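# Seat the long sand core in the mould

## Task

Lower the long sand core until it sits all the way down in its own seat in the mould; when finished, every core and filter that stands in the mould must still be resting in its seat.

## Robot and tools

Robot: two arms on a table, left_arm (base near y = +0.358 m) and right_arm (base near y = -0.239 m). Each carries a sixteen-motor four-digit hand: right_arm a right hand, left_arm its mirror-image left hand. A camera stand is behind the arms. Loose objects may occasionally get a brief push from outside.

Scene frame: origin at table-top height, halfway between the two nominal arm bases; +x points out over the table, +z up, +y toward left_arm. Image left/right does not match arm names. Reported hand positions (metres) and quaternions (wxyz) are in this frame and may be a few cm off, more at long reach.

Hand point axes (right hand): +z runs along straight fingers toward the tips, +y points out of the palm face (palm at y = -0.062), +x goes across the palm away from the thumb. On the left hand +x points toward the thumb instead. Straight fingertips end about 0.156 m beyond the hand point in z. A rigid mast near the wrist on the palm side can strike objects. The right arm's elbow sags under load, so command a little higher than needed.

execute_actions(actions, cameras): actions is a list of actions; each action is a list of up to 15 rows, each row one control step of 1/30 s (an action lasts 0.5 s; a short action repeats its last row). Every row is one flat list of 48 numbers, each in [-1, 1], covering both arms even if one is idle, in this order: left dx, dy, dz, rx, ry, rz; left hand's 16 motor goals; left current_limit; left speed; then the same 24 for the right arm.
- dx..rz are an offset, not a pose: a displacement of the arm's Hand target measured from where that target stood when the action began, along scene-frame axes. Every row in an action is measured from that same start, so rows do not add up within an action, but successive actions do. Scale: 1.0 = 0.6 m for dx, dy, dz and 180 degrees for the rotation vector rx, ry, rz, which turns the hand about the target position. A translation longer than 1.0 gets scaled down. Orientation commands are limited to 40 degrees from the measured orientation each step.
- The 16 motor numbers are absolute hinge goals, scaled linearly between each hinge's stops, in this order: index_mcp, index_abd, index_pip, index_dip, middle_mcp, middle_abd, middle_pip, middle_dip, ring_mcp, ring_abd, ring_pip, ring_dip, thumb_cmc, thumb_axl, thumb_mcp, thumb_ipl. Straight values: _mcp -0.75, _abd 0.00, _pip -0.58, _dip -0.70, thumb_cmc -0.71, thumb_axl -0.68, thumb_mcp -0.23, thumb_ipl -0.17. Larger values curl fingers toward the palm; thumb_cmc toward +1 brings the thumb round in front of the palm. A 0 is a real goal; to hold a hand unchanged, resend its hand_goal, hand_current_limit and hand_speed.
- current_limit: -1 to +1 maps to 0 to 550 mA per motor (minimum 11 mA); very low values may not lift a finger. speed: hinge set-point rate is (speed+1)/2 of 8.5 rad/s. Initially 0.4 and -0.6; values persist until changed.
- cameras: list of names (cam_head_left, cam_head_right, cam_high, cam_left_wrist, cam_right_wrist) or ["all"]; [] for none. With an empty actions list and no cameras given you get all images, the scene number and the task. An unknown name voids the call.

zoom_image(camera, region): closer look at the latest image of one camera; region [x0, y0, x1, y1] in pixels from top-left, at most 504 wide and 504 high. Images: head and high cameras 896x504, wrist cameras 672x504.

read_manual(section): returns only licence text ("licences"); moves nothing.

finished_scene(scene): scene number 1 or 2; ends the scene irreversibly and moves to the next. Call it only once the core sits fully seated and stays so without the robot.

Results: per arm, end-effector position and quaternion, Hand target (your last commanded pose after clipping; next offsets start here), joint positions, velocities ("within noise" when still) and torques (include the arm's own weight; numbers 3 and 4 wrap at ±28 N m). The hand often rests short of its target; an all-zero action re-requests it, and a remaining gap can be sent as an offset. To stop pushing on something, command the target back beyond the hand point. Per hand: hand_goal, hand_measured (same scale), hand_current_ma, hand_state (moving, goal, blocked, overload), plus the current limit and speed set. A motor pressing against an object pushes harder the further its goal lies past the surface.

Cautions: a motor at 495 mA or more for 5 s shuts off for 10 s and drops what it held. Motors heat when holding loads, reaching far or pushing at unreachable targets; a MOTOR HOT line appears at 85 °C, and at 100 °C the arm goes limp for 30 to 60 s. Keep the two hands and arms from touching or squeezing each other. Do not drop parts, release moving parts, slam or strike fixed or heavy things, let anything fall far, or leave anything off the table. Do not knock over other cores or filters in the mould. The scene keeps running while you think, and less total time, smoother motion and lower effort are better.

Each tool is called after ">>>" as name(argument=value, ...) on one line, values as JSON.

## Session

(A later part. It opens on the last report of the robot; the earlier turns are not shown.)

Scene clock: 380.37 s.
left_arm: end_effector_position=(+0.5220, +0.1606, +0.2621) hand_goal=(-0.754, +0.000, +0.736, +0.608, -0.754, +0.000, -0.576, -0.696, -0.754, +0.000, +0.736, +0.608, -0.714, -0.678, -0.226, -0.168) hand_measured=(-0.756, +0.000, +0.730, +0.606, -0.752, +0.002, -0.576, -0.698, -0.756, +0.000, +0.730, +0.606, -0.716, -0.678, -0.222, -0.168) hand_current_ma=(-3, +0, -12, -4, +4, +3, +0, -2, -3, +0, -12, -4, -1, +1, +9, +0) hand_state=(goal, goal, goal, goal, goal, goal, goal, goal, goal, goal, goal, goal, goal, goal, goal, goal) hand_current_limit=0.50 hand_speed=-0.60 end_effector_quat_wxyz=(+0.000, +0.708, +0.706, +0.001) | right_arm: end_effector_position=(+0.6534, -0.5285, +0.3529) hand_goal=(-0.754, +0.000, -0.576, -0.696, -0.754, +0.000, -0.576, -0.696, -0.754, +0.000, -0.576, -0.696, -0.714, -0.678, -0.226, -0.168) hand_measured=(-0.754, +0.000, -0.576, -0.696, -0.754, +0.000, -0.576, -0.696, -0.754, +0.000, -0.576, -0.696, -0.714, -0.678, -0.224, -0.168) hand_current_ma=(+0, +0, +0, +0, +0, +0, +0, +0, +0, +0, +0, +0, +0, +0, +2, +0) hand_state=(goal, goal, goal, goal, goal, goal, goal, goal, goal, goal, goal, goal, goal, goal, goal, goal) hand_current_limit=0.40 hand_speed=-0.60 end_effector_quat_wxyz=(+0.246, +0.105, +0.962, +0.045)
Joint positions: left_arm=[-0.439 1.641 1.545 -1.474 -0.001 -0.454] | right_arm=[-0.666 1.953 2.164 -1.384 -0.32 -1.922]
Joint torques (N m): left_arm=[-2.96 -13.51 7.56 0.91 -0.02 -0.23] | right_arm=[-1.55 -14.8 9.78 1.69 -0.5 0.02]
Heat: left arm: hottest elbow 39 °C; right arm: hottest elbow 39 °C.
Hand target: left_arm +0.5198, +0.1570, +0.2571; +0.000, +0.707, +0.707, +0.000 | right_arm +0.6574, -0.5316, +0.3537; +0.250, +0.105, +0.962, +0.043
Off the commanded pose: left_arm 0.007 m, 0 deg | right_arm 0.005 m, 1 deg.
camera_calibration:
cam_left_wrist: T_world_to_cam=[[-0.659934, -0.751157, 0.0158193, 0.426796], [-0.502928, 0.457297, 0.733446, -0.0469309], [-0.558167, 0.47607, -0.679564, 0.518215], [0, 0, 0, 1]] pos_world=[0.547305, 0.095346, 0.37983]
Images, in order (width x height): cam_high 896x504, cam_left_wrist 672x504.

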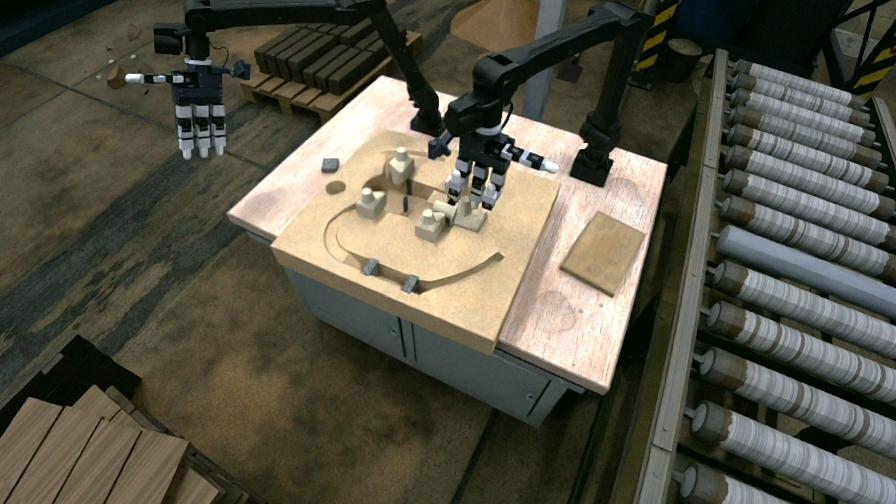

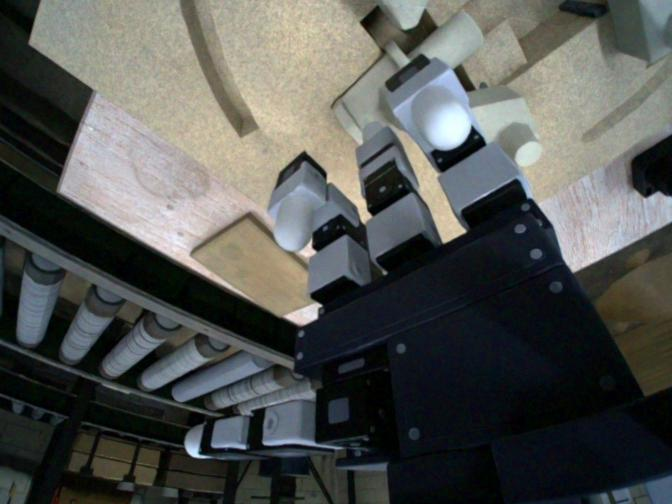

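>>> execute_actions(actions=[[[0,0.004,-0.012,0,0,0,-0.754,0,0.737,0.609,-0.754,0,-0.576,-0.696,-0.754,0,0.737,0.609,-0.714,-0.678,-0.226,-0.168,0.5,-0.6,0,0,0,0,0,0,-0.754,0,-0.576,-0.696,-0.754,0,-0.576,-0.696,-0.754,0,-0.576,-0.696,-0.714,-0.678,-0.226,-0.168,0.4,-0.6],[0,0.006,-0.03,0,0,0,-0.754,0,0.737,0.609,-0.754,0,-0.576,-0.696,-0.754,0,0.737,0.609,-0.714,-0.678,-0.226,-0.168,0.5,-0.6,0,0,0,0,0,0,-0.754,0,-0.576,-0.696,-0.754,0,-0.576,-0.696,-0.754,0,-0.576,-0.696,-0.714,-0.678,-0.226,-0.168,0.4,-0.6]]])

>>> execute_actions(actions=[[[0,0,-0.01,0,0,0,-0.754,0,0.737,0.609,-0.754,0,-0.576,-0.696,-0.754,0,0.737,0.609,-0.714,-0.678,-0.226,-0.168,0.5,-0.6,0,0,0,0,0,0,-0.754,0,-0.576,-0.696,-0.754,0,-0.576,-0.696,-0.754,0,-0.576,-0.696,-0.714,-0.678,-0.226,-0.168,0.4,-0.6]]])

>>> execute_actions(actions=[[[0,0,-0.01,0,0,0,-0.754,0,0.737,0.609,-0.754,0,-0.576,-0.696,-0.754,0,0.737,0.609,-0.714,-0.678,-0.226,-0.168,0.5,-0.6,0,0,0,0,0,0,-0.754,0,-0.576,-0.696,-0.754,0,-0.576,-0.696,-0.754,0,-0.576,-0.696,-0.714,-0.678,-0.226,-0.168,0.4,-0.6]]], cameras=["cam_high","cam_head_left"])

>>> zoom_image(camera="cam_high", region=[425, 180, 495, 250])

>>> zoom_image(camera="cam_head_left", region=[375, 280, 445, 350])

Scene clock: 393.30 s.
left_arm: end_effector_position=(+0.5202, +0.1615, +0.2445) hand_goal=(-0.754, +0.000, +0.736, +0.608, -0.754, +0.000, -0.576, -0.696, -0.754, +0.000, +0.736, +0.608, -0.714, -0.678, -0.226, -0.168) hand_measured=(-0.756, +0.000, +0.730, +0.606, -0.752, +0.002, -0.576, -0.698, -0.756, +0.000, +0.730, +0.606, -0.716, -0.678, -0.222, -0.168) hand_current_ma=(-3, +0, -12, -4, +4, +3, +0, -2, -3, +0, -12, -4, -1, +1, +9, +0) hand_state=(goal, goal, goal, goal, goal, goal, goal, goal, goal, goal, goal, goal, goal, goal, goal, goal) hand_current_limit=0.50 hand_speed=-0.60 end_effector_quat_wxyz=(+0.001, +0.708, +0.706, +0.001) | right_arm: end_effector_position=(+0.6534, -0.5285, +0.3529) hand_goal=(-0.754, +0.000, -0.576, -0.696, -0.754, +0.000, -0.576, -0.696, -0.754, +0.000, -0.576, -0.696, -0.714, -0.678, -0.226, -0.168) hand_measured=(-0.754, +0.000, -0.576, -0.696, -0.754, +0.000, -0.576, -0.696, -0.754, +0.000, -0.576, -0.696, -0.714, -0.678, -0.224, -0.168) hand_current_ma=(+0, +0, +0, +0, +0, +0, +0, +0, +0, +0, +0, +0, +0, +0, +2, +0) hand_state=(goal, goal, goal, goal, goal, goal, goal, goal, goal, goal, goal, goal, goal, goal, goal, goal) hand_current_limit=0.40 hand_speed=-0.60 end_effector_quat_wxyz=(+0.246, +0.105, +0.962, +0.045)
Joint positions: left_arm=[-0.439 1.641 1.498 -1.427 -0.001 -0.454] | right_arm=[-0.666 1.953 2.164 -1.384 -0.32 -1.922]
Joint torques (N m): left_arm=[-2.67 -13.45 7.72 0.99 -0.04 -0.2] | right_arm=[-1.32 -15.27 9.76 1.65 -0.55 -0.02]
Heat: left arm: hottest elbow 39 °C; right arm: hottest elbow 39 °C.
Hand target: left_arm +0.5198, +0.1606, +0.2391; +0.000, +0.707, +0.707, +0.000 | right_arm +0.6574, -0.5316, +0.3537; +0.250, +0.105, +0.962, +0.043
Off the commanded pose: left_arm 0.005 m, 0 deg | right_arm 0.005 m, 1 deg.

Scene clock: 394.00 s.
left_arm: end_effector_position=(+0.5204, +0.1614, +0.2404) hand_goal=(-0.754, +0.000, +0.736, +0.608, -0.754, +0.000, -0.576, -0.696, -0.754, +0.000, +0.736, +0.608, -0.714, -0.678, -0.226, -0.168) hand_measured=(-0.756, +0.000, +0.730, +0.606, -0.752, +0.002, -0.576, -0.698, -0.756, +0.000, +0.730, +0.606, -0.716, -0.678, -0.222, -0.168) hand_current_ma=(-3, +0, -12, -4, +4, +3, +0, -2, -3, +0, -12, -4, -1, +1, +9, +0) hand_state=(goal, goal, goal, goal, goal, goal, goal, goal, goal, goal, goal, goal, goal, goal, goal, goal) hand_current_limit=0.50 hand_speed=-0.60 end_effector_quat_wxyz=(+0.002, +0.708, +0.706, +0.002) | right_arm: end_effector_position=(+0.6534, -0.5285, +0.3529) hand_goal=(-0.754, +0.000, -0.576, -0.696, -0.754, +0.000, -0.576, -0.696, -0.754, +0.000, -0.576, -0.696, -0.714, -0.678, -0.226, -0.168) hand_measured=(-0.754, +0.000, -0.576, -0.696, -0.754, +0.000, -0.576, -0.696, -0.754, +0.000, -0.576, -0.696, -0.714, -0.678, -0.224, -0.168) hand_current_ma=(+0, +0, +0, +0, +0, +0, +0, +0, +0, +0, +0, +0, +0, +0, +2, +0) hand_state=(goal, goal, goal, goal, goal, goal, goal, goal, goal, goal, goal, goal, goal, goal, goal, goal) hand_current_limit=0.40 hand_speed=-0.60 end_effector_quat_wxyz=(+0.246, +0.105, +0.962, +0.045)
Joint positions: left_arm=[-0.439 1.641 1.487 -1.411 -0.001 -0.454] | right_arm=[-0.666 1.953 2.164 -1.384 -0.32 -1.922]
Joint torques (N m): left_arm=[-2.55 -13.57 7.53 0.9 -0.04 -0.19] | right_arm=[-1.49 -14.97 9.85 1.62 -0.53 0.01]
Heat: left arm: hottest elbow 39 °C; right arm: hottest elbow 39 °C.
Hand target: left_arm +0.5197, +0.1607, +0.2330; +0.000, +0.707, +0.707, +0.000 | right_arm +0.6574, -0.5316, +0.3537; +0.250, +0.105, +0.962, +0.043
Off the commanded pose: left_arm 0.007 m, 0 deg | right_arm 0.005 m, 1 deg.

Scene clock: 394.70 s.
left_arm: end_effector_position=(+0.5203, +0.1614, +0.2358) hand_goal=(-0.754, +0.000, +0.736, +0.608, -0.754, +0.000, -0.576, -0.696, -0.754, +0.000, +0.736, +0.608, -0.714, -0.678, -0.226, -0.168) hand_measured=(-0.756, +0.000, +0.730, +0.606, -0.752, +0.002, -0.576, -0.698, -0.756, +0.000, +0.730, +0.606, -0.716, -0.678, -0.222, -0.168) hand_current_ma=(-3, +0, -12, -4, +4, +3, +0, -2, -3, +0, -12, -4, -1, +1, +9, +0) hand_state=(goal, goal, goal, goal, goal, goal, goal, goal, goal, goal, goal, goal, goal, goal, goal, goal) hand_current_limit=0.50 hand_speed=-0.60 end_effector_quat_wxyz=(+0.004, +0.708, +0.706, +0.002) | right_arm: end_effector_position=(+0.6534, -0.5285, +0.3529) hand_goal=(-0.754, +0.000, -0.576, -0.696, -0.754, +0.000, -0.576, -0.696, -0.754, +0.000, -0.576, -0.696, -0.714, -0.678, -0.226, -0.168) hand_measured=(-0.754, +0.000, -0.576, -0.696, -0.754, +0.000, -0.576, -0.696, -0.754, +0.000, -0.576, -0.696, -0.714, -0.678, -0.224, -0.168) hand_current_ma=(+0, +0, +0, +0, +0, +0, +0, +0, +0, +0, +0, +0, +0, +0, +2, +0) hand_state=(goal, goal, goal, goal, goal, goal, goal, goal, goal, goal, goal, goal, goal, goal, goal, goal) hand_current_limit=0.40 hand_speed=-0.60 end_effector_quat_wxyz=(+0.246, +0.105, +0.962, +0.045)
Joint positions: left_arm=[-0.439 1.641 1.474 -1.396 -0.001 -0.454] | right_arm=[-0.666 1.953 2.164 -1.384 -0.32 -1.922]
Joint torques (N m): left_arm=[-2.61 -13.04 7.53 0.91 -0.04 -0.16] | right_arm=[-1.55 -15.44 9.81 1.65 -0.54 0]
Heat: left arm: hottest elbow 39 °C; right arm: hottest elbow 39 °C.
Hand target: left_arm +0.5197, +0.1607, +0.2270; +0.000, +0.707, +0.707, +0.000 | right_arm +0.6574, -0.5316, +0.3537; +0.250, +0.105, +0.962, +0.043
Off the commanded pose: left_arm 0.009 m, 1 deg | right_arm 0.005 m, 1 deg.
Images, in order (width x height): cam_head_left 896x504, cam_high 896x504.

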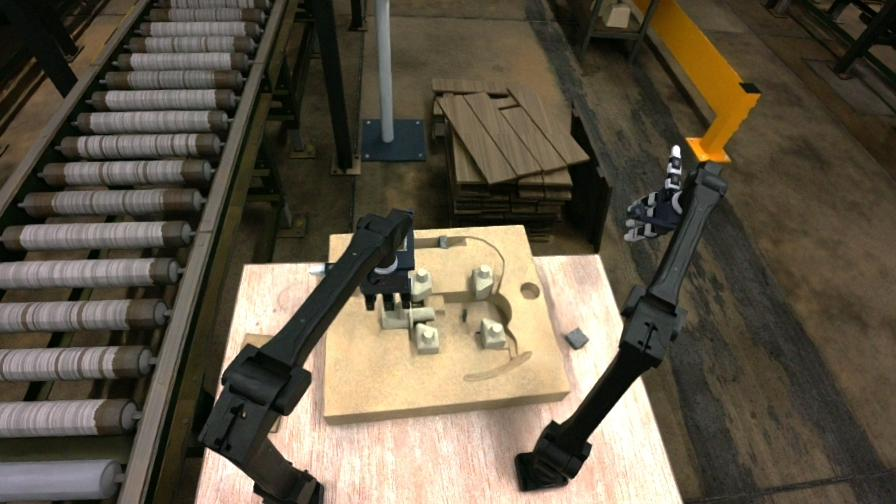

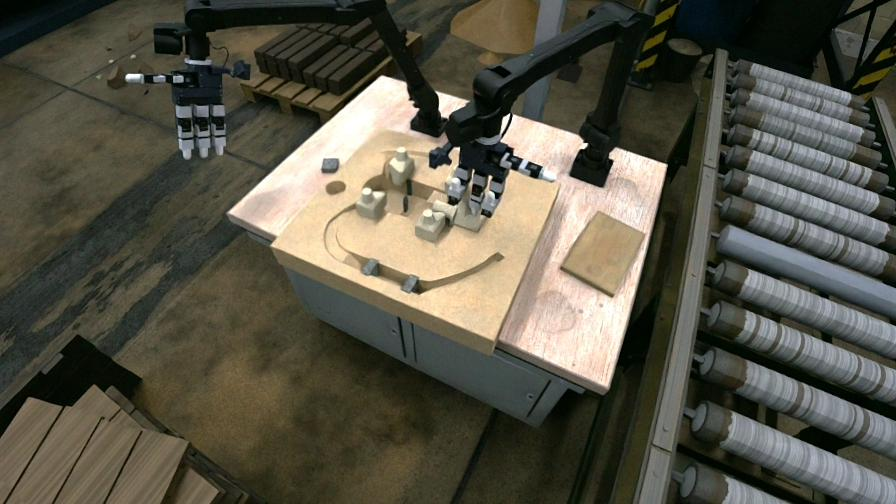

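Scaled by 7.200 from the camera's 896x504 image, which has a finer 1280x720 frame.

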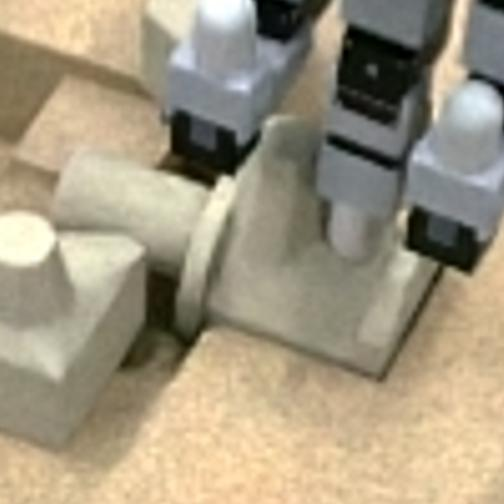

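Scaled by 7.200 from the camera's 896x504 image, which has a finer 1280x720 frame.

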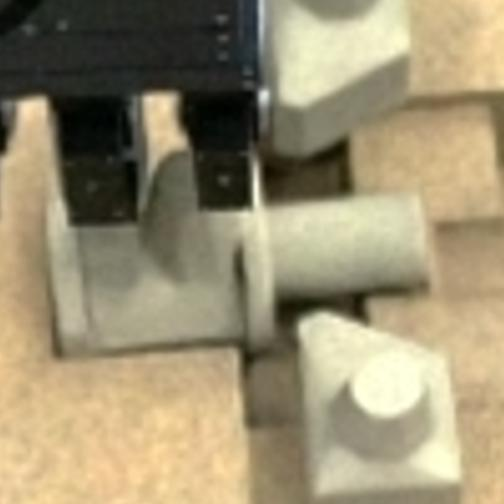

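>>> execute_actions(actions=[[[0,0,-0.008,0,0,0,-0.754,0,0.737,0.609,-0.754,0,-0.576,-0.696,-0.754,0,0.737,0.609,-0.714,-0.678,-0.226,-0.168,0.5,-0.6,0,0,0,0,0,0,-0.754,0,-0.576,-0.696,-0.754,0,-0.576,-0.696,-0.754,0,-0.576,-0.696,-0.714,-0.678,-0.226,-0.168,0.4,-0.6]]])

>>> execute_actions(actions=[[[0,0,-0.008,0,0,0,-0.754,0,0.737,0.609,-0.754,0,-0.576,-0.696,-0.754,0,0.737,0.609,-0.714,-0.678,-0.226,-0.168,0.5,-0.6,0,0,0,0,0,0,-0.754,0,-0.576,-0.696,-0.754,0,-0.576,-0.696,-0.754,0,-0.576,-0.696,-0.714,-0.678,-0.226,-0.168,0.4,-0.6]]])

>>> execute_actions(actions=[[[0,0,-0.008,0,0,0,-0.754,0,0.737,0.609,-0.754,0,-0.576,-0.696,-0.754,0,0.737,0.609,-0.714,-0.678,-0.226,-0.168,0.5,-0.6,0,0,0,0,0,0,-0.754,0,-0.576,-0.696,-0.754,0,-0.576,-0.696,-0.754,0,-0.576,-0.696,-0.714,-0.678,-0.226,-0.168,0.4,-0.6]]])

Scene clock: 414.20 s.
left_arm: end_effector_position=(+0.5207, +0.1613, +0.2332) hand_goal=(-0.754, +0.000, +0.736, +0.608, -0.754, +0.000, -0.576, -0.696, -0.754, +0.000, +0.736, +0.608, -0.714, -0.678, -0.226, -0.168) hand_measured=(-0.756, +0.000, +0.730, +0.606, -0.752, +0.002, -0.576, -0.698, -0.756, +0.000, +0.730, +0.606, -0.716, -0.678, -0.222, -0.168) hand_current_ma=(-3, +0, -12, -4, +3, +2, +0, -2, -3, +0, -12, -4, -1, +1, +9, +0) hand_state=(goal, goal, goal, goal, goal, goal, goal, goal, goal, goal, goal, goal, goal, goal, goal, goal) hand_current_limit=0.50 hand_speed=-0.60 end_effector_quat_wxyz=(+0.005, +0.708, +0.706, +0.003) | right_arm: end_effector_position=(+0.6534, -0.5285, +0.3529) hand_goal=(-0.754, +0.000, -0.576, -0.696, -0.754, +0.000, -0.576, -0.696, -0.754, +0.000, -0.576, -0.696, -0.714, -0.678, -0.226, -0.168) hand_measured=(-0.754, +0.000, -0.576, -0.696, -0.754, +0.000, -0.576, -0.696, -0.754, +0.000, -0.576, -0.696, -0.714, -0.678, -0.224, -0.168) hand_current_ma=(+0, +0, +0, +0, +0, +0, +0, +0, +0, +0, +0, +0, +0, +0, +2, +0) hand_state=(goal, goal, goal, goal, goal, goal, goal, goal, goal, goal, goal, goal, goal, goal, goal, goal) hand_current_limit=0.40 hand_speed=-0.60 end_effector_quat_wxyz=(+0.246, +0.105, +0.962, +0.045)
Joint positions: left_arm=[-0.439 1.641 1.467 -1.385 -0.001 -0.454] | right_arm=[-0.666 1.953 2.164 -1.384 -0.32 -1.922]
Joint torques (N m): left_arm=[-2.73 -12.98 7.28 0.94 -0.02 -0.16] | right_arm=[-1.67 -14.92 9.78 1.69 -0.52 0.02]
Heat: left arm: hottest elbow 38 °C; right arm: hottest elbow 39 °C.
Hand target: left_arm +0.5198, +0.1606, +0.2223; +0.000, +0.707, +0.707, +0.000 | right_arm +0.6574, -0.5316, +0.3537; +0.250, +0.105, +0.962, +0.043
Off the commanded pose: left_arm 0.011 m, 1 deg | right_arm 0.005 m, 1 deg.

Scene clock: 414.90 s.
left_arm: end_effector_position=(+0.5219, +0.1607, +0.2330) hand_goal=(-0.754, +0.000, +0.736, +0.608, -0.754, +0.000, -0.576, -0.696, -0.754, +0.000, +0.736, +0.608, -0.714, -0.678, -0.226, -0.168) hand_measured=(-0.756, +0.000, +0.730, +0.606, -0.760, -0.006, -0.580, -0.698, -0.756, +0.000, +0.730, +0.606, -0.716, -0.678, -0.222, -0.168) hand_current_ma=(-3, +0, -12, -4, -14, -11, -6, -3, -3, +0, -12, -4, -1, +1, +9, +0) hand_state=(goal, goal, goal, goal, goal, goal, goal, goal, goal, goal, goal, goal, goal, goal, goal, goal) hand_current_limit=0.50 hand_speed=-0.60 end_effector_quat_wxyz=(+0.008, +0.708, +0.706, +0.004) | right_arm: end_effector_position=(+0.6534, -0.5285, +0.3529) hand_goal=(-0.754, +0.000, -0.576, -0.696, -0.754, +0.000, -0.576, -0.696, -0.754, +0.000, -0.576, -0.696, -0.714, -0.678, -0.226, -0.168) hand_measured=(-0.754, +0.000, -0.576, -0.696, -0.754, +0.000, -0.576, -0.696, -0.754, +0.000, -0.576, -0.696, -0.714, -0.678, -0.224, -0.168) hand_current_ma=(+0, +0, +0, +0, +0, +0, +0, +0, +0, +0, +0, +0, +0, +0, +2, +0) hand_state=(goal, goal, goal, goal, goal, goal, goal, goal, goal, goal, goal, goal, goal, goal, goal, goal) hand_current_limit=0.40 hand_speed=-0.60 end_effector_quat_wxyz=(+0.246, +0.105, +0.962, +0.045)
Joint positions: left_arm=[-0.439 1.641 1.465 -1.377 -0.001 -0.454] | right_arm=[-0.666 1.953 2.164 -1.384 -0.32 -1.922]
Joint torques (N m): left_arm=[-2.32 -12.81 6.67 1.18 -0.03 -0.17] | right_arm=[-1.79 -15.44 9.95 1.62 -0.55 0.06]
Heat: left arm: hottest elbow 38 °C; right arm: hottest elbow 39 °C.
Hand target: left_arm +0.5197, +0.1607, +0.2174; +0.000, +0.707, +0.707, +0.000 | right_arm +0.6574, -0.5316, +0.3537; +0.250, +0.105, +0.962, +0.043
Off the commanded pose: left_arm 0.016 m, 1 deg | right_arm 0.005 m, 1 deg.

Scene clock: 415.60 s.
left_arm: end_effector_position=(+0.5233, +0.1600, +0.2328) hand_goal=(-0.754, +0.000, +0.736, +0.608, -0.754, +0.000, -0.576, -0.696, -0.754, +0.000, +0.736, +0.608, -0.714, -0.678, -0.226, -0.168) hand_measured=(-0.756, +0.000, +0.730, +0.606, -0.770, -0.012, -0.586, -0.702, -0.756, +0.000, +0.730, +0.606, -0.716, -0.678, -0.222, -0.168) hand_current_ma=(-3, +0, -12, -4, -40, -24, -20, -12, -3, +0, -12, -4, -1, +1, +9, +0) hand_state=(goal, goal, goal, goal, goal, goal, goal, goal, goal, goal, goal, goal, goal, goal, goal, goal) hand_current_limit=0.50 hand_speed=-0.60 end_effector_quat_wxyz=(+0.011, +0.708, +0.706, +0.005) | right_arm: end_effector_position=(+0.6534, -0.5285, +0.3529) hand_goal=(-0.754, +0.000, -0.576, -0.696, -0.754, +0.000, -0.576, -0.696, -0.754, +0.000, -0.576, -0.696, -0.714, -0.678, -0.226, -0.168) hand_measured=(-0.754, +0.000, -0.576, -0.696, -0.754, +0.000, -0.576, -0.696, -0.754, +0.000, -0.576, -0.696, -0.714, -0.678, -0.224, -0.168) hand_current_ma=(+0, +0, +0, +0, +0, +0, +0, +0, +0, +0, +0, +0, +0, +0, +2, +0) hand_state=(goal, goal, goal, goal, goal, goal, goal, goal, goal, goal, goal, goal, goal, goal, goal, goal) hand_current_limit=0.40 hand_speed=-0.60 end_effector_quat_wxyz=(+0.246, +0.105, +0.962, +0.045)
Joint positions: left_arm=[-0.439 1.641 1.463 -1.369 -0.001 -0.454] | right_arm=[-0.666 1.953 2.164 -1.384 -0.32 -1.922]
Joint torques (N m): left_arm=[-2.49 -12.45 6.22 1.29 -0.05 -0.17] | right_arm=[-1.44 -15.27 9.8 1.76 -0.51 0.02]
Heat: left arm: hottest elbow 38 °C; right arm: hottest elbow 39 °C.
Hand target: left_arm +0.5197, +0.1606, +0.2127; +0.000, +0.707, +0.707, +0.000 | right_arm +0.6574, -0.5316, +0.3537; +0.250, +0.105, +0.962, +0.043
Off the commanded pose: left_arm 0.021 m, 1 deg | right_arm 0.005 m, 1 deg.

>>> execute_actions(actions=[[[0,0,0.03,0,0,0,-0.754,0,0.737,0.609,-0.754,0,-0.576,-0.696,-0.754,0,0.737,0.609,-0.714,-0.678,-0.226,-0.168,0.5,-0.6,0,0,0,0,0,0,-0.754,0,-0.576,-0.696,-0.754,0,-0.576,-0.696,-0.754,0,-0.576,-0.696,-0.714,-0.678,-0.226,-0.168,0.4,-0.6],[0,0,0.06,0,0,0,-0.754,0,0.737,0.609,-0.754,0,-0.576,-0.696,-0.754,0,0.737,0.609,-0.714,-0.678,-0.226,-0.168,0.5,-0.6,0,0,0,0,0,0,-0.754,0,-0.576,-0.696,-0.754,0,-0.576,-0.696,-0.754,0,-0.576,-0.696,-0.714,-0.678,-0.226,-0.168,0.4,-0.6],[0,0,0.09,0,0,0,-0.754,0,0.737,0.609,-0.754,0,-0.576,-0.696,-0.754,0,0.737,0.609,-0.714,-0.678,-0.226,-0.168,0.5,-0.6,0,0,0,0,0,0,-0.754,0,-0.576,-0.696,-0.754,0,-0.576,-0.696,-0.754,0,-0.576,-0.696,-0.714,-0.678,-0.226,-0.168,0.4,-0.6],[0,0,0.125,0,0,0,-0.754,0,0.737,0.609,-0.754,0,-0.576,-0.696,-0.754,0,0.737,0.609,-0.714,-0.678,-0.226,-0.168,0.5,-0.6,0,0,0,0,0,0,-0.754,0,-0.576,-0.696,-0.754,0,-0.576,-0.696,-0.754,0,-0.576,-0.696,-0.714,-0.678,-0.226,-0.168,0.4,-0.6],[0,0,0.165,0,0,0,-0.754,0,0.737,0.609,-0.754,0,-0.576,-0.696,-0.754,0,0.737,0.609,-0.714,-0.678,-0.226,-0.168,0.5,-0.6,0,0,0,0,0,0,-0.754,0,-0.576,-0.696,-0.754,0,-0.576,-0.696,-0.754,0,-0.576,-0.696,-0.714,-0.678,-0.226,-0.168,0.4,-0.6]],[[0,0.0,0,0,0,0,-0.754,0,0.737,0.609,-0.754,0,-0.576,-0.696,-0.754,0,0.737,0.609,-0.714,-0.678,-0.226,-0.168,0.5,-0.6,0,0,0,0,0,0,-0.754,0,-0.576,-0.696,-0.754,0,-0.576,-0.696,-0.754,0,-0.576,-0.696,-0.714,-0.678,-0.226,-0.168,0.4,-0.6]]])

Scene clock: 454.00 s.
left_arm: end_effector_position=(+0.5077, +0.1676, +0.2814) hand_goal=(-0.754, +0.000, +0.736, +0.608, -0.754, +0.000, -0.576, -0.696, -0.754, +0.000, +0.736, +0.608, -0.714, -0.678, -0.226, -0.168) hand_measured=(-0.756, +0.000, +0.730, +0.606, -0.750, +0.002, -0.574, -0.696, -0.756, +0.000, +0.730, +0.606, -0.716, -0.678, -0.222, -0.168) hand_current_ma=(-3, +0, -12, -4, +6, +3, +3, +0, -3, +0, -12, -4, -1, +1, +9, +0) hand_state=(goal, goal, goal, goal, goal, goal, goal, goal, goal, goal, goal, goal, goal, goal, goal, goal) hand_current_limit=0.50 hand_speed=-0.60 end_effector_quat_wxyz=(-0.028, +0.708, +0.706, -0.009) | right_arm: end_effector_position=(+0.6534, -0.5285, +0.3529) hand_goal=(-0.754, +0.000, -0.576, -0.696, -0.754, +0.000, -0.576, -0.696, -0.754, +0.000, -0.576, -0.696, -0.714, -0.678, -0.226, -0.168) hand_measured=(-0.754, +0.000, -0.576, -0.696, -0.754, +0.000, -0.576, -0.696, -0.754, +0.000, -0.576, -0.696, -0.714, -0.678, -0.224, -0.168) hand_current_ma=(+0, +0, +0, +0, +0, +0, +0, +0, +0, +0, +0, +0, +0, +0, +2, +0) hand_state=(goal, goal, goal, goal, goal, goal, goal, goal, goal, goal, goal, goal, goal, goal, goal, goal) hand_current_limit=0.40 hand_speed=-0.60 end_effector_quat_wxyz=(+0.246, +0.105, +0.962, +0.045)
Joint positions: left_arm=[-0.439 1.634 1.596 -1.591 -0.001 -0.454] | right_arm=[-0.666 1.953 2.164 -1.384 -0.32 -1.922]
Joint torques (N m): left_arm=[-2.49 -13.98 12.74 0.12 -0.05 -0.21] | right_arm=[-1.49 -15.03 9.77 1.69 -0.51 0.03]
Heat: left arm: hottest elbow 37 °C; right arm: hottest elbow 39 °C.
Hand target: left_arm +0.5197, +0.1607, +0.3115; +0.000, +0.707, +0.707, +0.000 | right_arm +0.6574, -0.5316, +0.3537; +0.250, +0.105, +0.962, +0.043
Off the commanded pose: left_arm 0.033 m, 3 deg | right_arm 0.005 m, 1 deg.

>>> execute_actions(actions=[[[0,0,0.025,0,0,0,-0.754,0,0.737,0.609,-0.754,0,-0.576,-0.696,-0.754,0,0.737,0.609,-0.714,-0.678,-0.226,-0.168,0.5,-0.6,0,0,0,0,0,0,-0.754,0,-0.576,-0.696,-0.754,0,-0.576,-0.696,-0.754,0,-0.576,-0.696,-0.714,-0.678,-0.226,-0.168,0.4,-0.6]],[[0.0,-0.035,0,0,0,0,-0.754,0,0.737,0.609,-0.754,0,-0.576,-0.696,-0.754,0,0.737,0.609,-0.714,-0.678,-0.226,-0.168,0.5,-0.6,0,0,0,0,0,0,-0.754,0,-0.576,-0.696,-0.754,0,-0.576,-0.696,-0.754,0,-0.576,-0.696,-0.714,-0.678,-0.226,-0.168,0.4,-0.6],[0.005,-0.07,0,0,0,0,-0.754,0,0.737,0.609,-0.754,0,-0.576,-0.696,-0.754,0,0.737,0.609,-0.714,-0.678,-0.226,-0.168,0.5,-0.6,0,0,0,0,0,0,-0.754,0,-0.576,-0.696,-0.754,0,-0.576,-0.696,-0.754,0,-0.576,-0.696,-0.714,-0.678,-0.226,-0.168,0.4,-0.6],[0.01,-0.105,0,0,0,0,-0.754,0,0.737,0.609,-0.754,0,-0.576,-0.696,-0.754,0,0.737,0.609,-0.714,-0.678,-0.226,-0.168,0.5,-0.6,0,0,0,0,0,0,-0.754,0,-0.576,-0.696,-0.754,0,-0.576,-0.696,-0.754,0,-0.576,-0.696,-0.714,-0.678,-0.226,-0.168,0.4,-0.6],[0.01,-0.145,0,0,0,0,-0.754,0,0.737,0.609,-0.754,0,-0.576,-0.696,-0.754,0,0.737,0.609,-0.714,-0.678,-0.226,-0.168,0.5,-0.6,0,0,0,0,0,0,-0.754,0,-0.576,-0.696,-0.754,0,-0.576,-0.696,-0.754,0,-0.576,-0.696,-0.714,-0.678,-0.226,-0.168,0.4,-0.6]],[[0,0.0,-0.04,0,0,0,-0.754,0,0.737,0.609,-0.754,0,-0.576,-0.696,-0.754,0,0.737,0.609,-0.714,-0.678,-0.226,-0.168,0.5,-0.6,0,0,0,0,0,0,-0.754,0,-0.576,-0.696,-0.754,0,-0.576,-0.696,-0.754,0,-0.576,-0.696,-0.714,-0.678,-0.226,-0.168,0.4,-0.6]]], cameras=["cam_high","cam_left_wrist","cam_head_right"])

>>> zoom_image(camera="cam_high", region=[425, 180, 495, 250])

>>> zoom_image(camera="cam_left_wrist", region=[240, 60, 440, 200])

>>> zoom_image(camera="cam_head_right", region=[395, 290, 475, 350])

Scene clock: 466.53 s.
left_arm: end_effector_position=(+0.5152, +0.0714, +0.3062) hand_goal=(-0.754, +0.000, +0.736, +0.608, -0.754, +0.000, -0.576, -0.696, -0.754, +0.000, +0.736, +0.608, -0.714, -0.678, -0.226, -0.168) hand_measured=(-0.756, +0.000, +0.730, +0.606, -0.750, +0.002, -0.574, -0.696, -0.756, +0.000, +0.730, +0.606, -0.716, -0.678, -0.222, -0.168) hand_current_ma=(-3, +0, -12, -4, +5, +2, +3, +0, -3, +0, -12, -4, -1, +1, +9, +0) hand_state=(goal, goal, goal, goal, goal, goal, goal, goal, goal, goal, goal, goal, goal, goal, goal, goal) hand_current_limit=0.50 hand_speed=-0.60 end_effector_quat_wxyz=(-0.003, +0.715, +0.699, -0.002) | right_arm: end_effector_position=(+0.6534, -0.5285, +0.3529) hand_goal=(-0.754, +0.000, -0.576, -0.696, -0.754, +0.000, -0.576, -0.696, -0.754, +0.000, -0.576, -0.696, -0.714, -0.678, -0.226, -0.168) hand_measured=(-0.754, +0.000, -0.576, -0.696, -0.754, +0.000, -0.576, -0.696, -0.754, +0.000, -0.576, -0.696, -0.714, -0.678, -0.224, -0.168) hand_current_ma=(+0, +0, +0, +0, +0, +0, +0, +0, +0, +0, +0, +0, +0, +0, +2, +0) hand_state=(goal, goal, goal, goal, goal, goal, goal, goal, goal, goal, goal, goal, goal, goal, goal, goal) hand_current_limit=0.40 hand_speed=-0.60 end_effector_quat_wxyz=(+0.246, +0.105, +0.962, +0.045)
Joint positions: left_arm=[-0.591 1.748 1.801 -1.631 0.004 -0.586] | right_arm=[-0.666 1.953 2.164 -1.384 -0.32 -1.922]
Joint torques (N m): left_arm=[-1.32 -14.39 9.46 0.9 -0.25 -0.21] | right_arm=[-1.2 -15.21 9.74 1.7 -0.51 0.05]
Heat: left arm: hottest elbow 42 °C; right arm: hottest elbow 39 °C.
Hand target: left_arm +0.5256, +0.0735, +0.3027; +0.000, +0.707, +0.707, +0.000 | right_arm +0.6574, -0.5316, +0.3537; +0.250, +0.105, +0.962, +0.043
Off the commanded pose: left_arm 0.011 m, 1 deg | right_arm 0.005 m, 1 deg.
camera_calibration:
cam_left_wrist: T_world_to_cam=[[-0.674261, -0.738167, 0.0219356, 0.359124], [-0.487044, 0.466813, 0.738156, -0.0521721], [-0.555122, 0.487026, -0.674274, 0.582813], [0, 0, 0, 1]] pos_world=[0.540265, 0.00560343, 0.423609]
Images, in order (width x height): cam_head_right 896x504, cam_high 896x504, cam_left_wrist 672x504.

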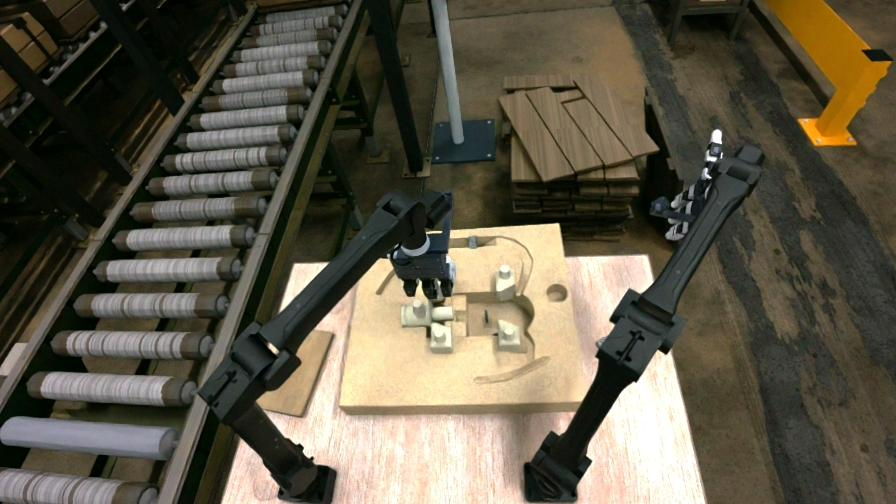

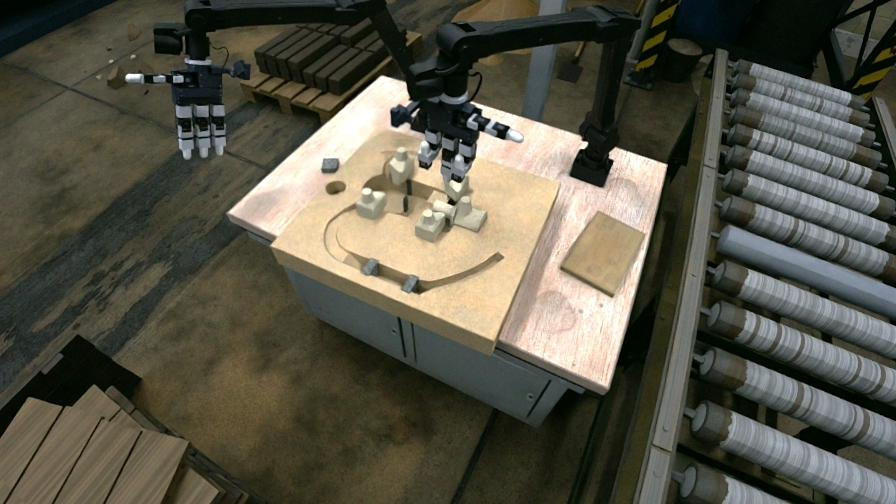

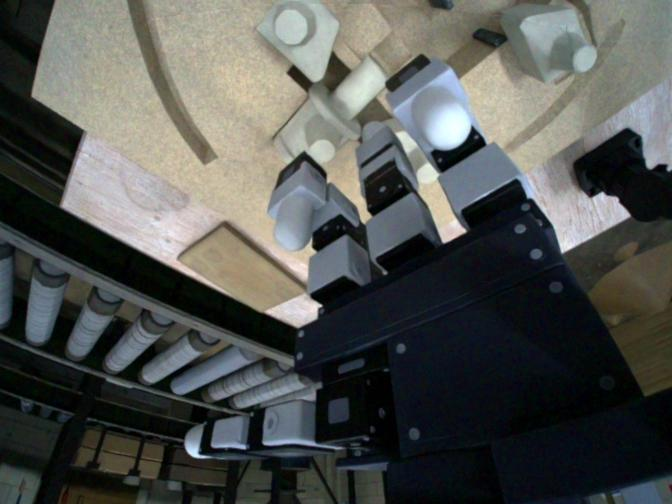

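Scaled by 7.200 from the camera's 896x504 image, which has a finer 1280x720 frame.

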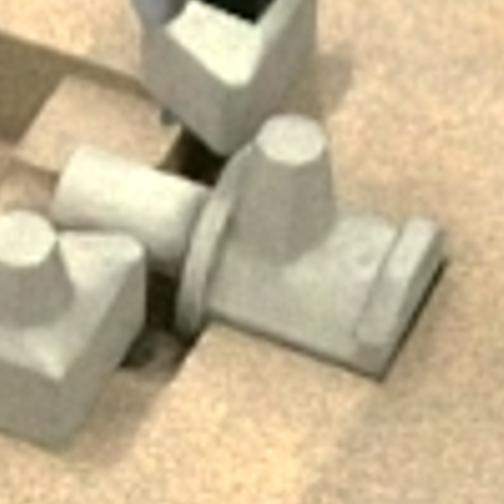

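Scaled by 2.520 from the camera's 672x504 image, which has a finer 960x720 frame.

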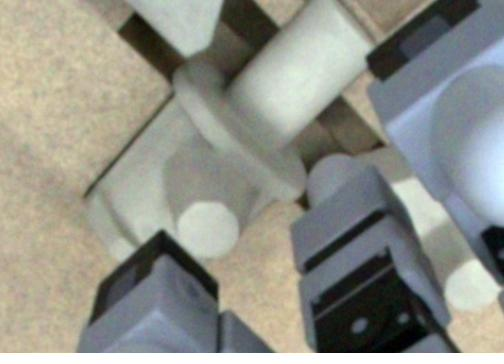

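Scaled by 6.300 from the camera's 896x504 image, which has a finer 1280x720 frame.

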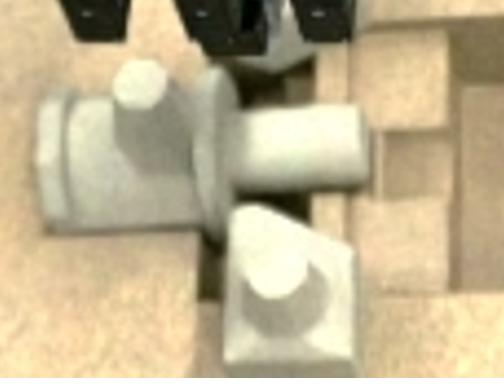

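>>> execute_actions(actions=[[[0.003,0,-0.03,0,0,0,-0.754,0,0.737,0.609,-0.754,0,-0.576,-0.696,-0.754,0,0.737,0.609,-0.714,-0.678,-0.226,-0.168,0.5,-0.6,0,0,0,0,0,0,-0.754,0,-0.576,-0.696,-0.754,0,-0.576,-0.696,-0.754,0,-0.576,-0.696,-0.714,-0.678,-0.226,-0.168,0.4,-0.6],[0.005,0.0,-0.06,0,0,0,-0.754,0,0.737,0.609,-0.754,0,-0.576,-0.696,-0.754,0,0.737,0.609,-0.714,-0.678,-0.226,-0.168,0.5,-0.6,0,0,0,0,0,0,-0.754,0,-0.576,-0.696,-0.754,0,-0.576,-0.696,-0.754,0,-0.576,-0.696,-0.714,-0.678,-0.226,-0.168,0.4,-0.6],[0.008,0,-0.09,0,0,0,-0.754,0,0.737,0.609,-0.754,0,-0.576,-0.696,-0.754,0,0.737,0.609,-0.714,-0.678,-0.226,-0.168,0.5,-0.6,0,0,0,0,0,0,-0.754,0,-0.576,-0.696,-0.754,0,-0.576,-0.696,-0.754,0,-0.576,-0.696,-0.714,-0.678,-0.226,-0.168,0.4,-0.6]],[[0,0.0,-0.023,0,0,0,-0.754,0,0.737,0.609,-0.754,0,-0.576,-0.696,-0.754,0,0.737,0.609,-0.714,-0.678,-0.226,-0.168,0.5,-0.6,0,0,0,0,0,0,-0.754,0,-0.576,-0.696,-0.754,0,-0.576,-0.696,-0.754,0,-0.576,-0.696,-0.714,-0.678,-0.226,-0.168,0.4,-0.6]]], cameras=["cam_high","cam_left_wrist"])

>>> zoom_image(camera="cam_high", region=[425, 180, 495, 250])

>>> zoom_image(camera="cam_left_wrist", region=[240, 60, 440, 200])

Scene clock: 478.60 s.
left_arm: end_effector_position=(+0.5256, +0.0667, +0.2481) hand_goal=(-0.754, +0.000, +0.736, +0.608, -0.754, +0.000, -0.576, -0.696, -0.754, +0.000, +0.736, +0.608, -0.714, -0.678, -0.226, -0.168) hand_measured=(-0.756, +0.000, +0.730, +0.606, -0.752, +0.002, -0.574, -0.696, -0.756, +0.000, +0.730, +0.606, -0.716, -0.678, -0.222, -0.168) hand_current_ma=(-3, +0, -12, -4, +5, +2, +3, +0, -3, +0, -12, -4, -1, +1, +9, +0) hand_state=(goal, goal, goal, goal, goal, goal, goal, goal, goal, goal, goal, goal, goal, goal, goal, goal) hand_current_limit=0.50 hand_speed=-0.60 end_effector_quat_wxyz=(+0.008, +0.714, +0.700, +0.000) | right_arm: end_effector_position=(+0.6534, -0.5285, +0.3529) hand_goal=(-0.754, +0.000, -0.576, -0.696, -0.754, +0.000, -0.576, -0.696, -0.754, +0.000, -0.576, -0.696, -0.714, -0.678, -0.226, -0.168) hand_measured=(-0.754, +0.000, -0.576, -0.696, -0.754, +0.000, -0.576, -0.696, -0.754, +0.000, -0.576, -0.696, -0.714, -0.678, -0.224, -0.168) hand_current_ma=(+0, +0, +0, +0, +0, +0, +0, +0, +0, +0, +0, +0, +0, +0, +2, +0) hand_state=(goal, goal, goal, goal, goal, goal, goal, goal, goal, goal, goal, goal, goal, goal, goal, goal) hand_current_limit=0.40 hand_speed=-0.60 end_effector_quat_wxyz=(+0.246, +0.105, +0.962, +0.045)
Joint positions: left_arm=[-0.587 1.768 1.673 -1.461 0.004 -0.587] | right_arm=[-0.666 1.953 2.164 -1.384 -0.32 -1.922]
Joint torques (N m): left_arm=[-1.49 -14.15 7.65 0.92 -0.21 -0.21] | right_arm=[-1.55 -15.21 9.8 1.85 -0.5 0.04]
Heat: left arm: hottest elbow 41 °C; right arm: hottest elbow 39 °C.
Hand target: left_arm +0.5306, +0.0736, +0.2348; +0.000, +0.707, +0.707, +0.000 | right_arm +0.6574, -0.5316, +0.3537; +0.250, +0.105, +0.962, +0.043
Off the commanded pose: left_arm 0.016 m, 1 deg | right_arm 0.005 m, 1 deg.
camera_calibration:
cam_left_wrist: T_world_to_cam=[[-0.671772, -0.740513, 0.0190266, 0.363525], [-0.502132, 0.474103, 0.723249, 0.00918842], [-0.544596, 0.476305, -0.690325, 0.550955], [0, 0, 0, 1]] pos_world=[0.548868, 0.00241613, 0.366776]
Images, in order (width x height): cam_high 896x504, cam_left_wrist 672x504.

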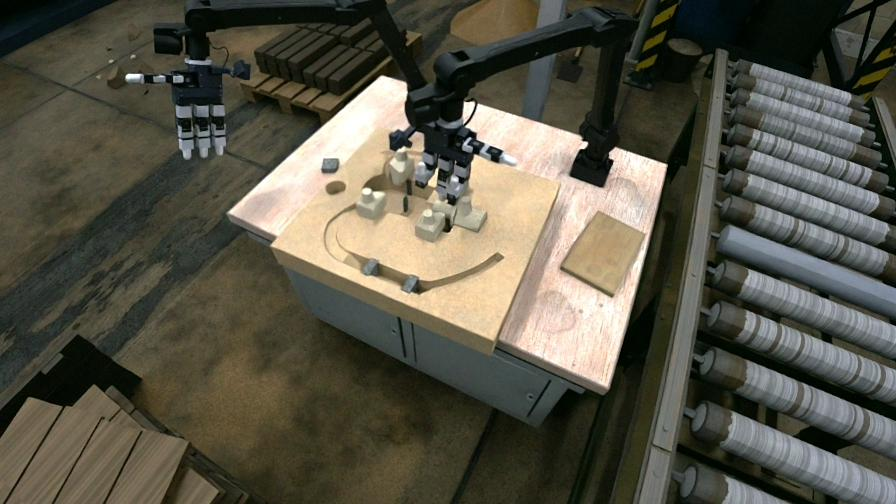

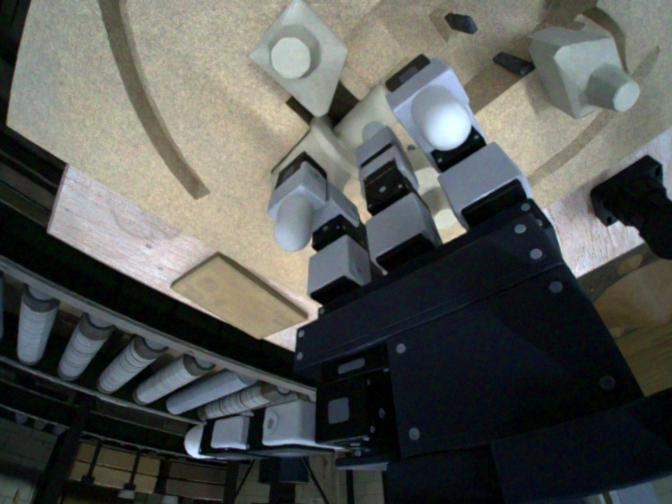

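Scaled by 7.200 from the camera's 896x504 image, which has a finer 1280x720 frame.

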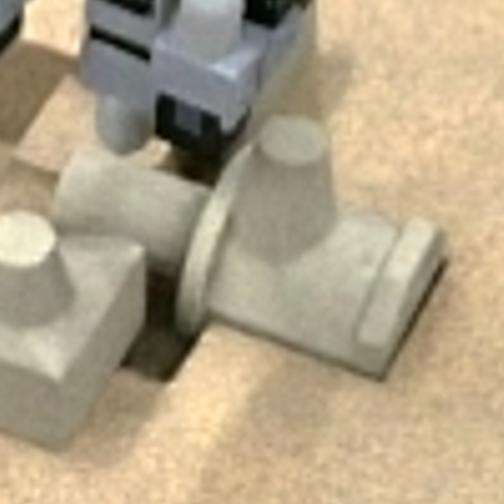

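Scaled by 2.520 from the camera's 672x504 image, which has a finer 960x720 frame.

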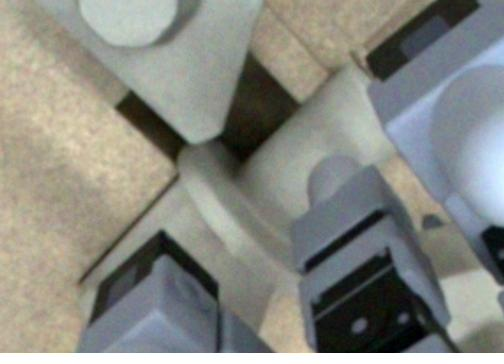

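>>> execute_actions(actions=[[[0,0,-0.01,0,0,0,-0.754,0,0.737,0.609,-0.754,0,-0.576,-0.696,-0.754,0,0.737,0.609,-0.714,-0.678,-0.226,-0.168,0.5,-0.6,0,0,0,0,0,0,-0.754,0,-0.576,-0.696,-0.754,0,-0.576,-0.696,-0.754,0,-0.576,-0.696,-0.714,-0.678,-0.226,-0.168,0.4,-0.6],[0,0,-0.025,0,0,0,-0.754,0,0.737,0.609,-0.754,0,-0.576,-0.696,-0.754,0,0.737,0.609,-0.714,-0.678,-0.226,-0.168,0.5,-0.6,0,0,0,0,0,0,-0.754,0,-0.576,-0.696,-0.754,0,-0.576,-0.696,-0.754,0,-0.576,-0.696,-0.714,-0.678,-0.226,-0.168,0.4,-0.6]],[[0,0,-0.01,0,0,0,-0.754,0,0.737,0.609,-0.754,0,-0.576,-0.696,-0.754,0,0.737,0.609,-0.714,-0.678,-0.226,-0.168,0.5,-0.6,0,0,0,0,0,0,-0.754,0,-0.576,-0.696,-0.754,0,-0.576,-0.696,-0.754,0,-0.576,-0.696,-0.714,-0.678,-0.226,-0.168,0.4,-0.6],[0,0,-0.025,0,0,0,-0.754,0,0.737,0.609,-0.754,0,-0.576,-0.696,-0.754,0,0.737,0.609,-0.714,-0.678,-0.226,-0.168,0.6,-0.6,0,0,0,0,0,0,-0.754,0,-0.576,-0.696,-0.754,0,-0.576,-0.696,-0.754,0,-0.576,-0.696,-0.714,-0.678,-0.226,-0.168,0.4,-0.6]]])

>>> execute_actions(actions=[[[0,0.015,-0.01,0,0,0,-0.754,0,0.737,0.609,-0.754,0,-0.576,-0.696,-0.754,0,0.737,0.609,-0.714,-0.678,-0.226,-0.168,0.7,-0.6,0,0,0,0,0,0,-0.754,0,-0.576,-0.696,-0.754,0,-0.576,-0.696,-0.754,0,-0.576,-0.696,-0.714,-0.678,-0.226,-0.168,0.4,-0.6],[0,0.03,-0.015,0,0,0,-0.754,0,0.737,0.609,-0.754,0,-0.576,-0.696,-0.754,0,0.737,0.609,-0.714,-0.678,-0.226,-0.168,0.7,-0.6,0,0,0,0,0,0,-0.754,0,-0.576,-0.696,-0.754,0,-0.576,-0.696,-0.754,0,-0.576,-0.696,-0.714,-0.678,-0.226,-0.168,0.4,-0.6]]], cameras=["cam_high","cam_left_wrist"])

>>> zoom_image(camera="cam_high", region=[425, 180, 495, 250])

>>> zoom_image(camera="cam_left_wrist", region=[240, 60, 440, 200])

Scene clock: 490.10 s.
left_arm: end_effector_position=(+0.5266, +0.0662, +0.2252) hand_goal=(-0.754, +0.000, +0.736, +0.608, -0.754, +0.000, -0.576, -0.696, -0.754, +0.000, +0.736, +0.608, -0.714, -0.678, -0.226, -0.168) hand_measured=(-0.756, +0.000, +0.730, +0.606, -0.754, +0.000, -0.576, -0.696, -0.756, +0.000, +0.730, +0.606, -0.716, -0.678, -0.222, -0.168) hand_current_ma=(-3, +0, -12, -4, -1, -1, -1, -1, -3, +0, -12, -4, -1, +1, +9, +0) hand_state=(goal, goal, goal, goal, goal, goal, goal, goal, goal, goal, goal, goal, goal, goal, goal, goal) hand_current_limit=0.60 hand_speed=-0.60 end_effector_quat_wxyz=(+0.014, +0.714, +0.700, +0.001) | right_arm: end_effector_position=(+0.6534, -0.5285, +0.3529) hand_goal=(-0.754, +0.000, -0.576, -0.696, -0.754, +0.000, -0.576, -0.696, -0.754, +0.000, -0.576, -0.696, -0.714, -0.678, -0.226, -0.168) hand_measured=(-0.754, +0.000, -0.576, -0.696, -0.754, +0.000, -0.576, -0.696, -0.754, +0.000, -0.576, -0.696, -0.714, -0.678, -0.224, -0.168) hand_current_ma=(+0, +0, +0, +0, +0, +0, +0, +0, +0, +0, +0, +0, +0, +0, +2, +0) hand_state=(goal, goal, goal, goal, goal, goal, goal, goal, goal, goal, goal, goal, goal, goal, goal, goal) hand_current_limit=0.40 hand_speed=-0.60 end_effector_quat_wxyz=(+0.246, +0.105, +0.962, +0.045)
Joint positions: left_arm=[-0.587 1.771 1.615 -1.387 0.003 -0.587] | right_arm=[-0.666 1.953 2.164 -1.384 -0.32 -1.922]
Joint torques (N m): left_arm=[-1.38 -13.16 7.21 1.1 -0.22 -0.19] | right_arm=[-1.79 -15.03 9.77 1.62 -0.53 0.02]
Heat: left arm: hottest elbow 40 °C; right arm: hottest elbow 39 °C.
Hand target: left_arm +0.5305, +0.0736, +0.2049; +0.000, +0.707, +0.707, +0.000 | right_arm +0.6574, -0.5316, +0.3537; +0.250, +0.105, +0.962, +0.043
Off the commanded pose: left_arm 0.022 m, 2 deg | right_arm 0.005 m, 1 deg.

Scene clock: 490.80 s.
left_arm: end_effector_position=(+0.5299, +0.0738, +0.2238) hand_goal=(-0.754, +0.000, +0.736, +0.608, -0.754, +0.000, -0.576, -0.696, -0.754, +0.000, +0.736, +0.608, -0.714, -0.678, -0.226, -0.168) hand_measured=(-0.756, +0.000, +0.730, +0.606, -0.774, +0.034, -0.588, -0.704, -0.756, +0.000, +0.730, +0.606, -0.716, -0.678, -0.222, -0.168) hand_current_ma=(-3, +0, -12, -4, -57, +84, -29, -19, -3, +0, -12, -4, -1, +1, +9, +0) hand_state=(goal, goal, goal, goal, blocked, blocked, goal, goal, goal, goal, goal, goal, goal, goal, goal, goal) hand_current_limit=0.70 hand_speed=-0.60 end_effector_quat_wxyz=(+0.025, +0.711, +0.703, -0.001) | right_arm: end_effector_position=(+0.6534, -0.5285, +0.3529) hand_goal=(-0.754, +0.000, -0.576, -0.696, -0.754, +0.000, -0.576, -0.696, -0.754, +0.000, -0.576, -0.696, -0.714, -0.678, -0.226, -0.168) hand_measured=(-0.754, +0.000, -0.576, -0.696, -0.754, +0.000, -0.576, -0.696, -0.754, +0.000, -0.576, -0.696, -0.714, -0.678, -0.224, -0.168) hand_current_ma=(+0, +0, +0, +0, +0, +0, +0, +0, +0, +0, +0, +0, +0, +0, +2, +0) hand_state=(goal, goal, goal, goal, goal, goal, goal, goal, goal, goal, goal, goal, goal, goal, goal, goal) hand_current_limit=0.40 hand_speed=-0.60 end_effector_quat_wxyz=(+0.246, +0.105, +0.962, +0.045)
Joint positions: left_arm=[-0.571 1.755 1.586 -1.353 0.011 -0.578] | right_arm=[-0.666 1.953 2.164 -1.384 -0.32 -1.922]
Joint torques (N m): left_arm=[-0.91 -13.68 5.63 0.91 -0.47 -0.01] | right_arm=[-0.85 -14.8 9.91 1.46 -0.54 0.04]
Heat: left arm: hottest elbow 40 °C; right arm: hottest elbow 39 °C.
Hand target: left_arm +0.5305, +0.0916, +0.1958; +0.000, +0.707, +0.707, +0.000 | right_arm +0.6574, -0.5316, +0.3537; +0.250, +0.105, +0.962, +0.043
Off the commanded pose: left_arm 0.033 m, 3 deg | right_arm 0.005 m, 1 deg.
camera_calibration:
cam_left_wrist: T_world_to_cam=[[-0.666527, -0.745165, 0.0217034, 0.369124], [-0.522901, 0.488073, 0.698827, 0.040977], [-0.531334, 0.454439, -0.714961, 0.533217], [0, 0, 0, 1]] pos_world=[0.550774, 0.0127437, 0.344582]
Images, in order (width x height): cam_high 896x504, cam_left_wrist 672x504.

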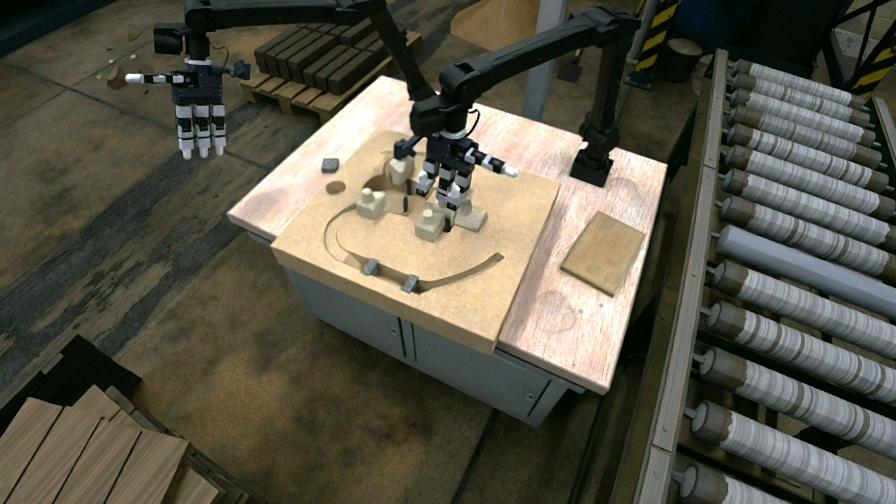

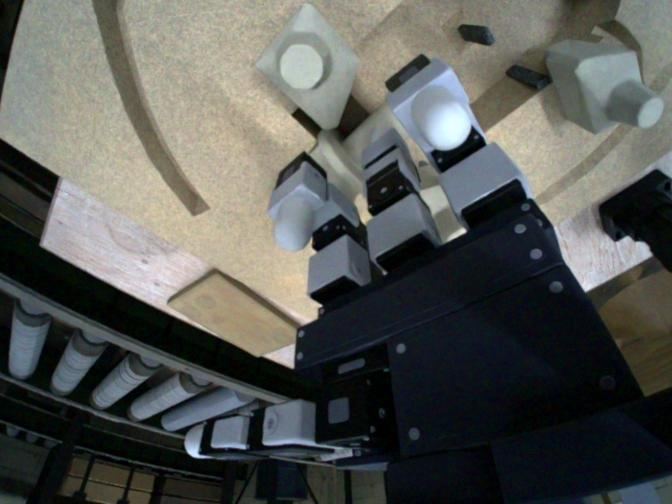

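Scaled by 7.200 from the camera's 896x504 image, which has a finer 1280x720 frame.

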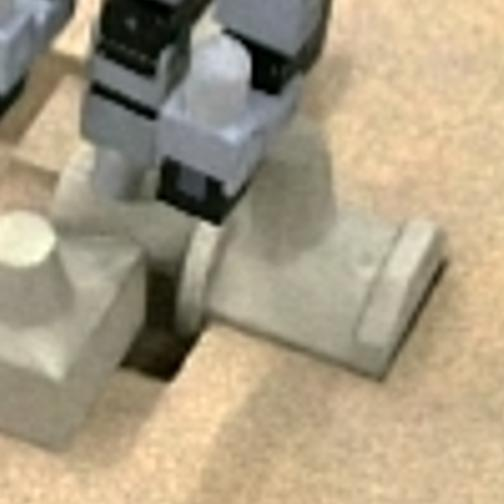

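Scaled by 2.520 from the camera's 672x504 image, which has a finer 960x720 frame.

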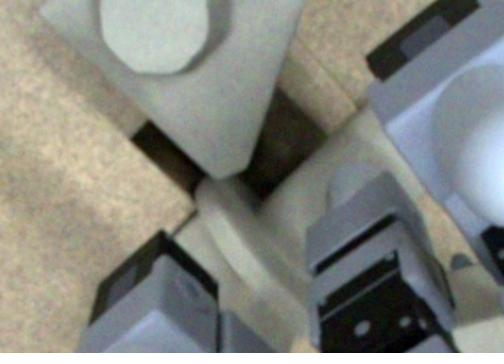

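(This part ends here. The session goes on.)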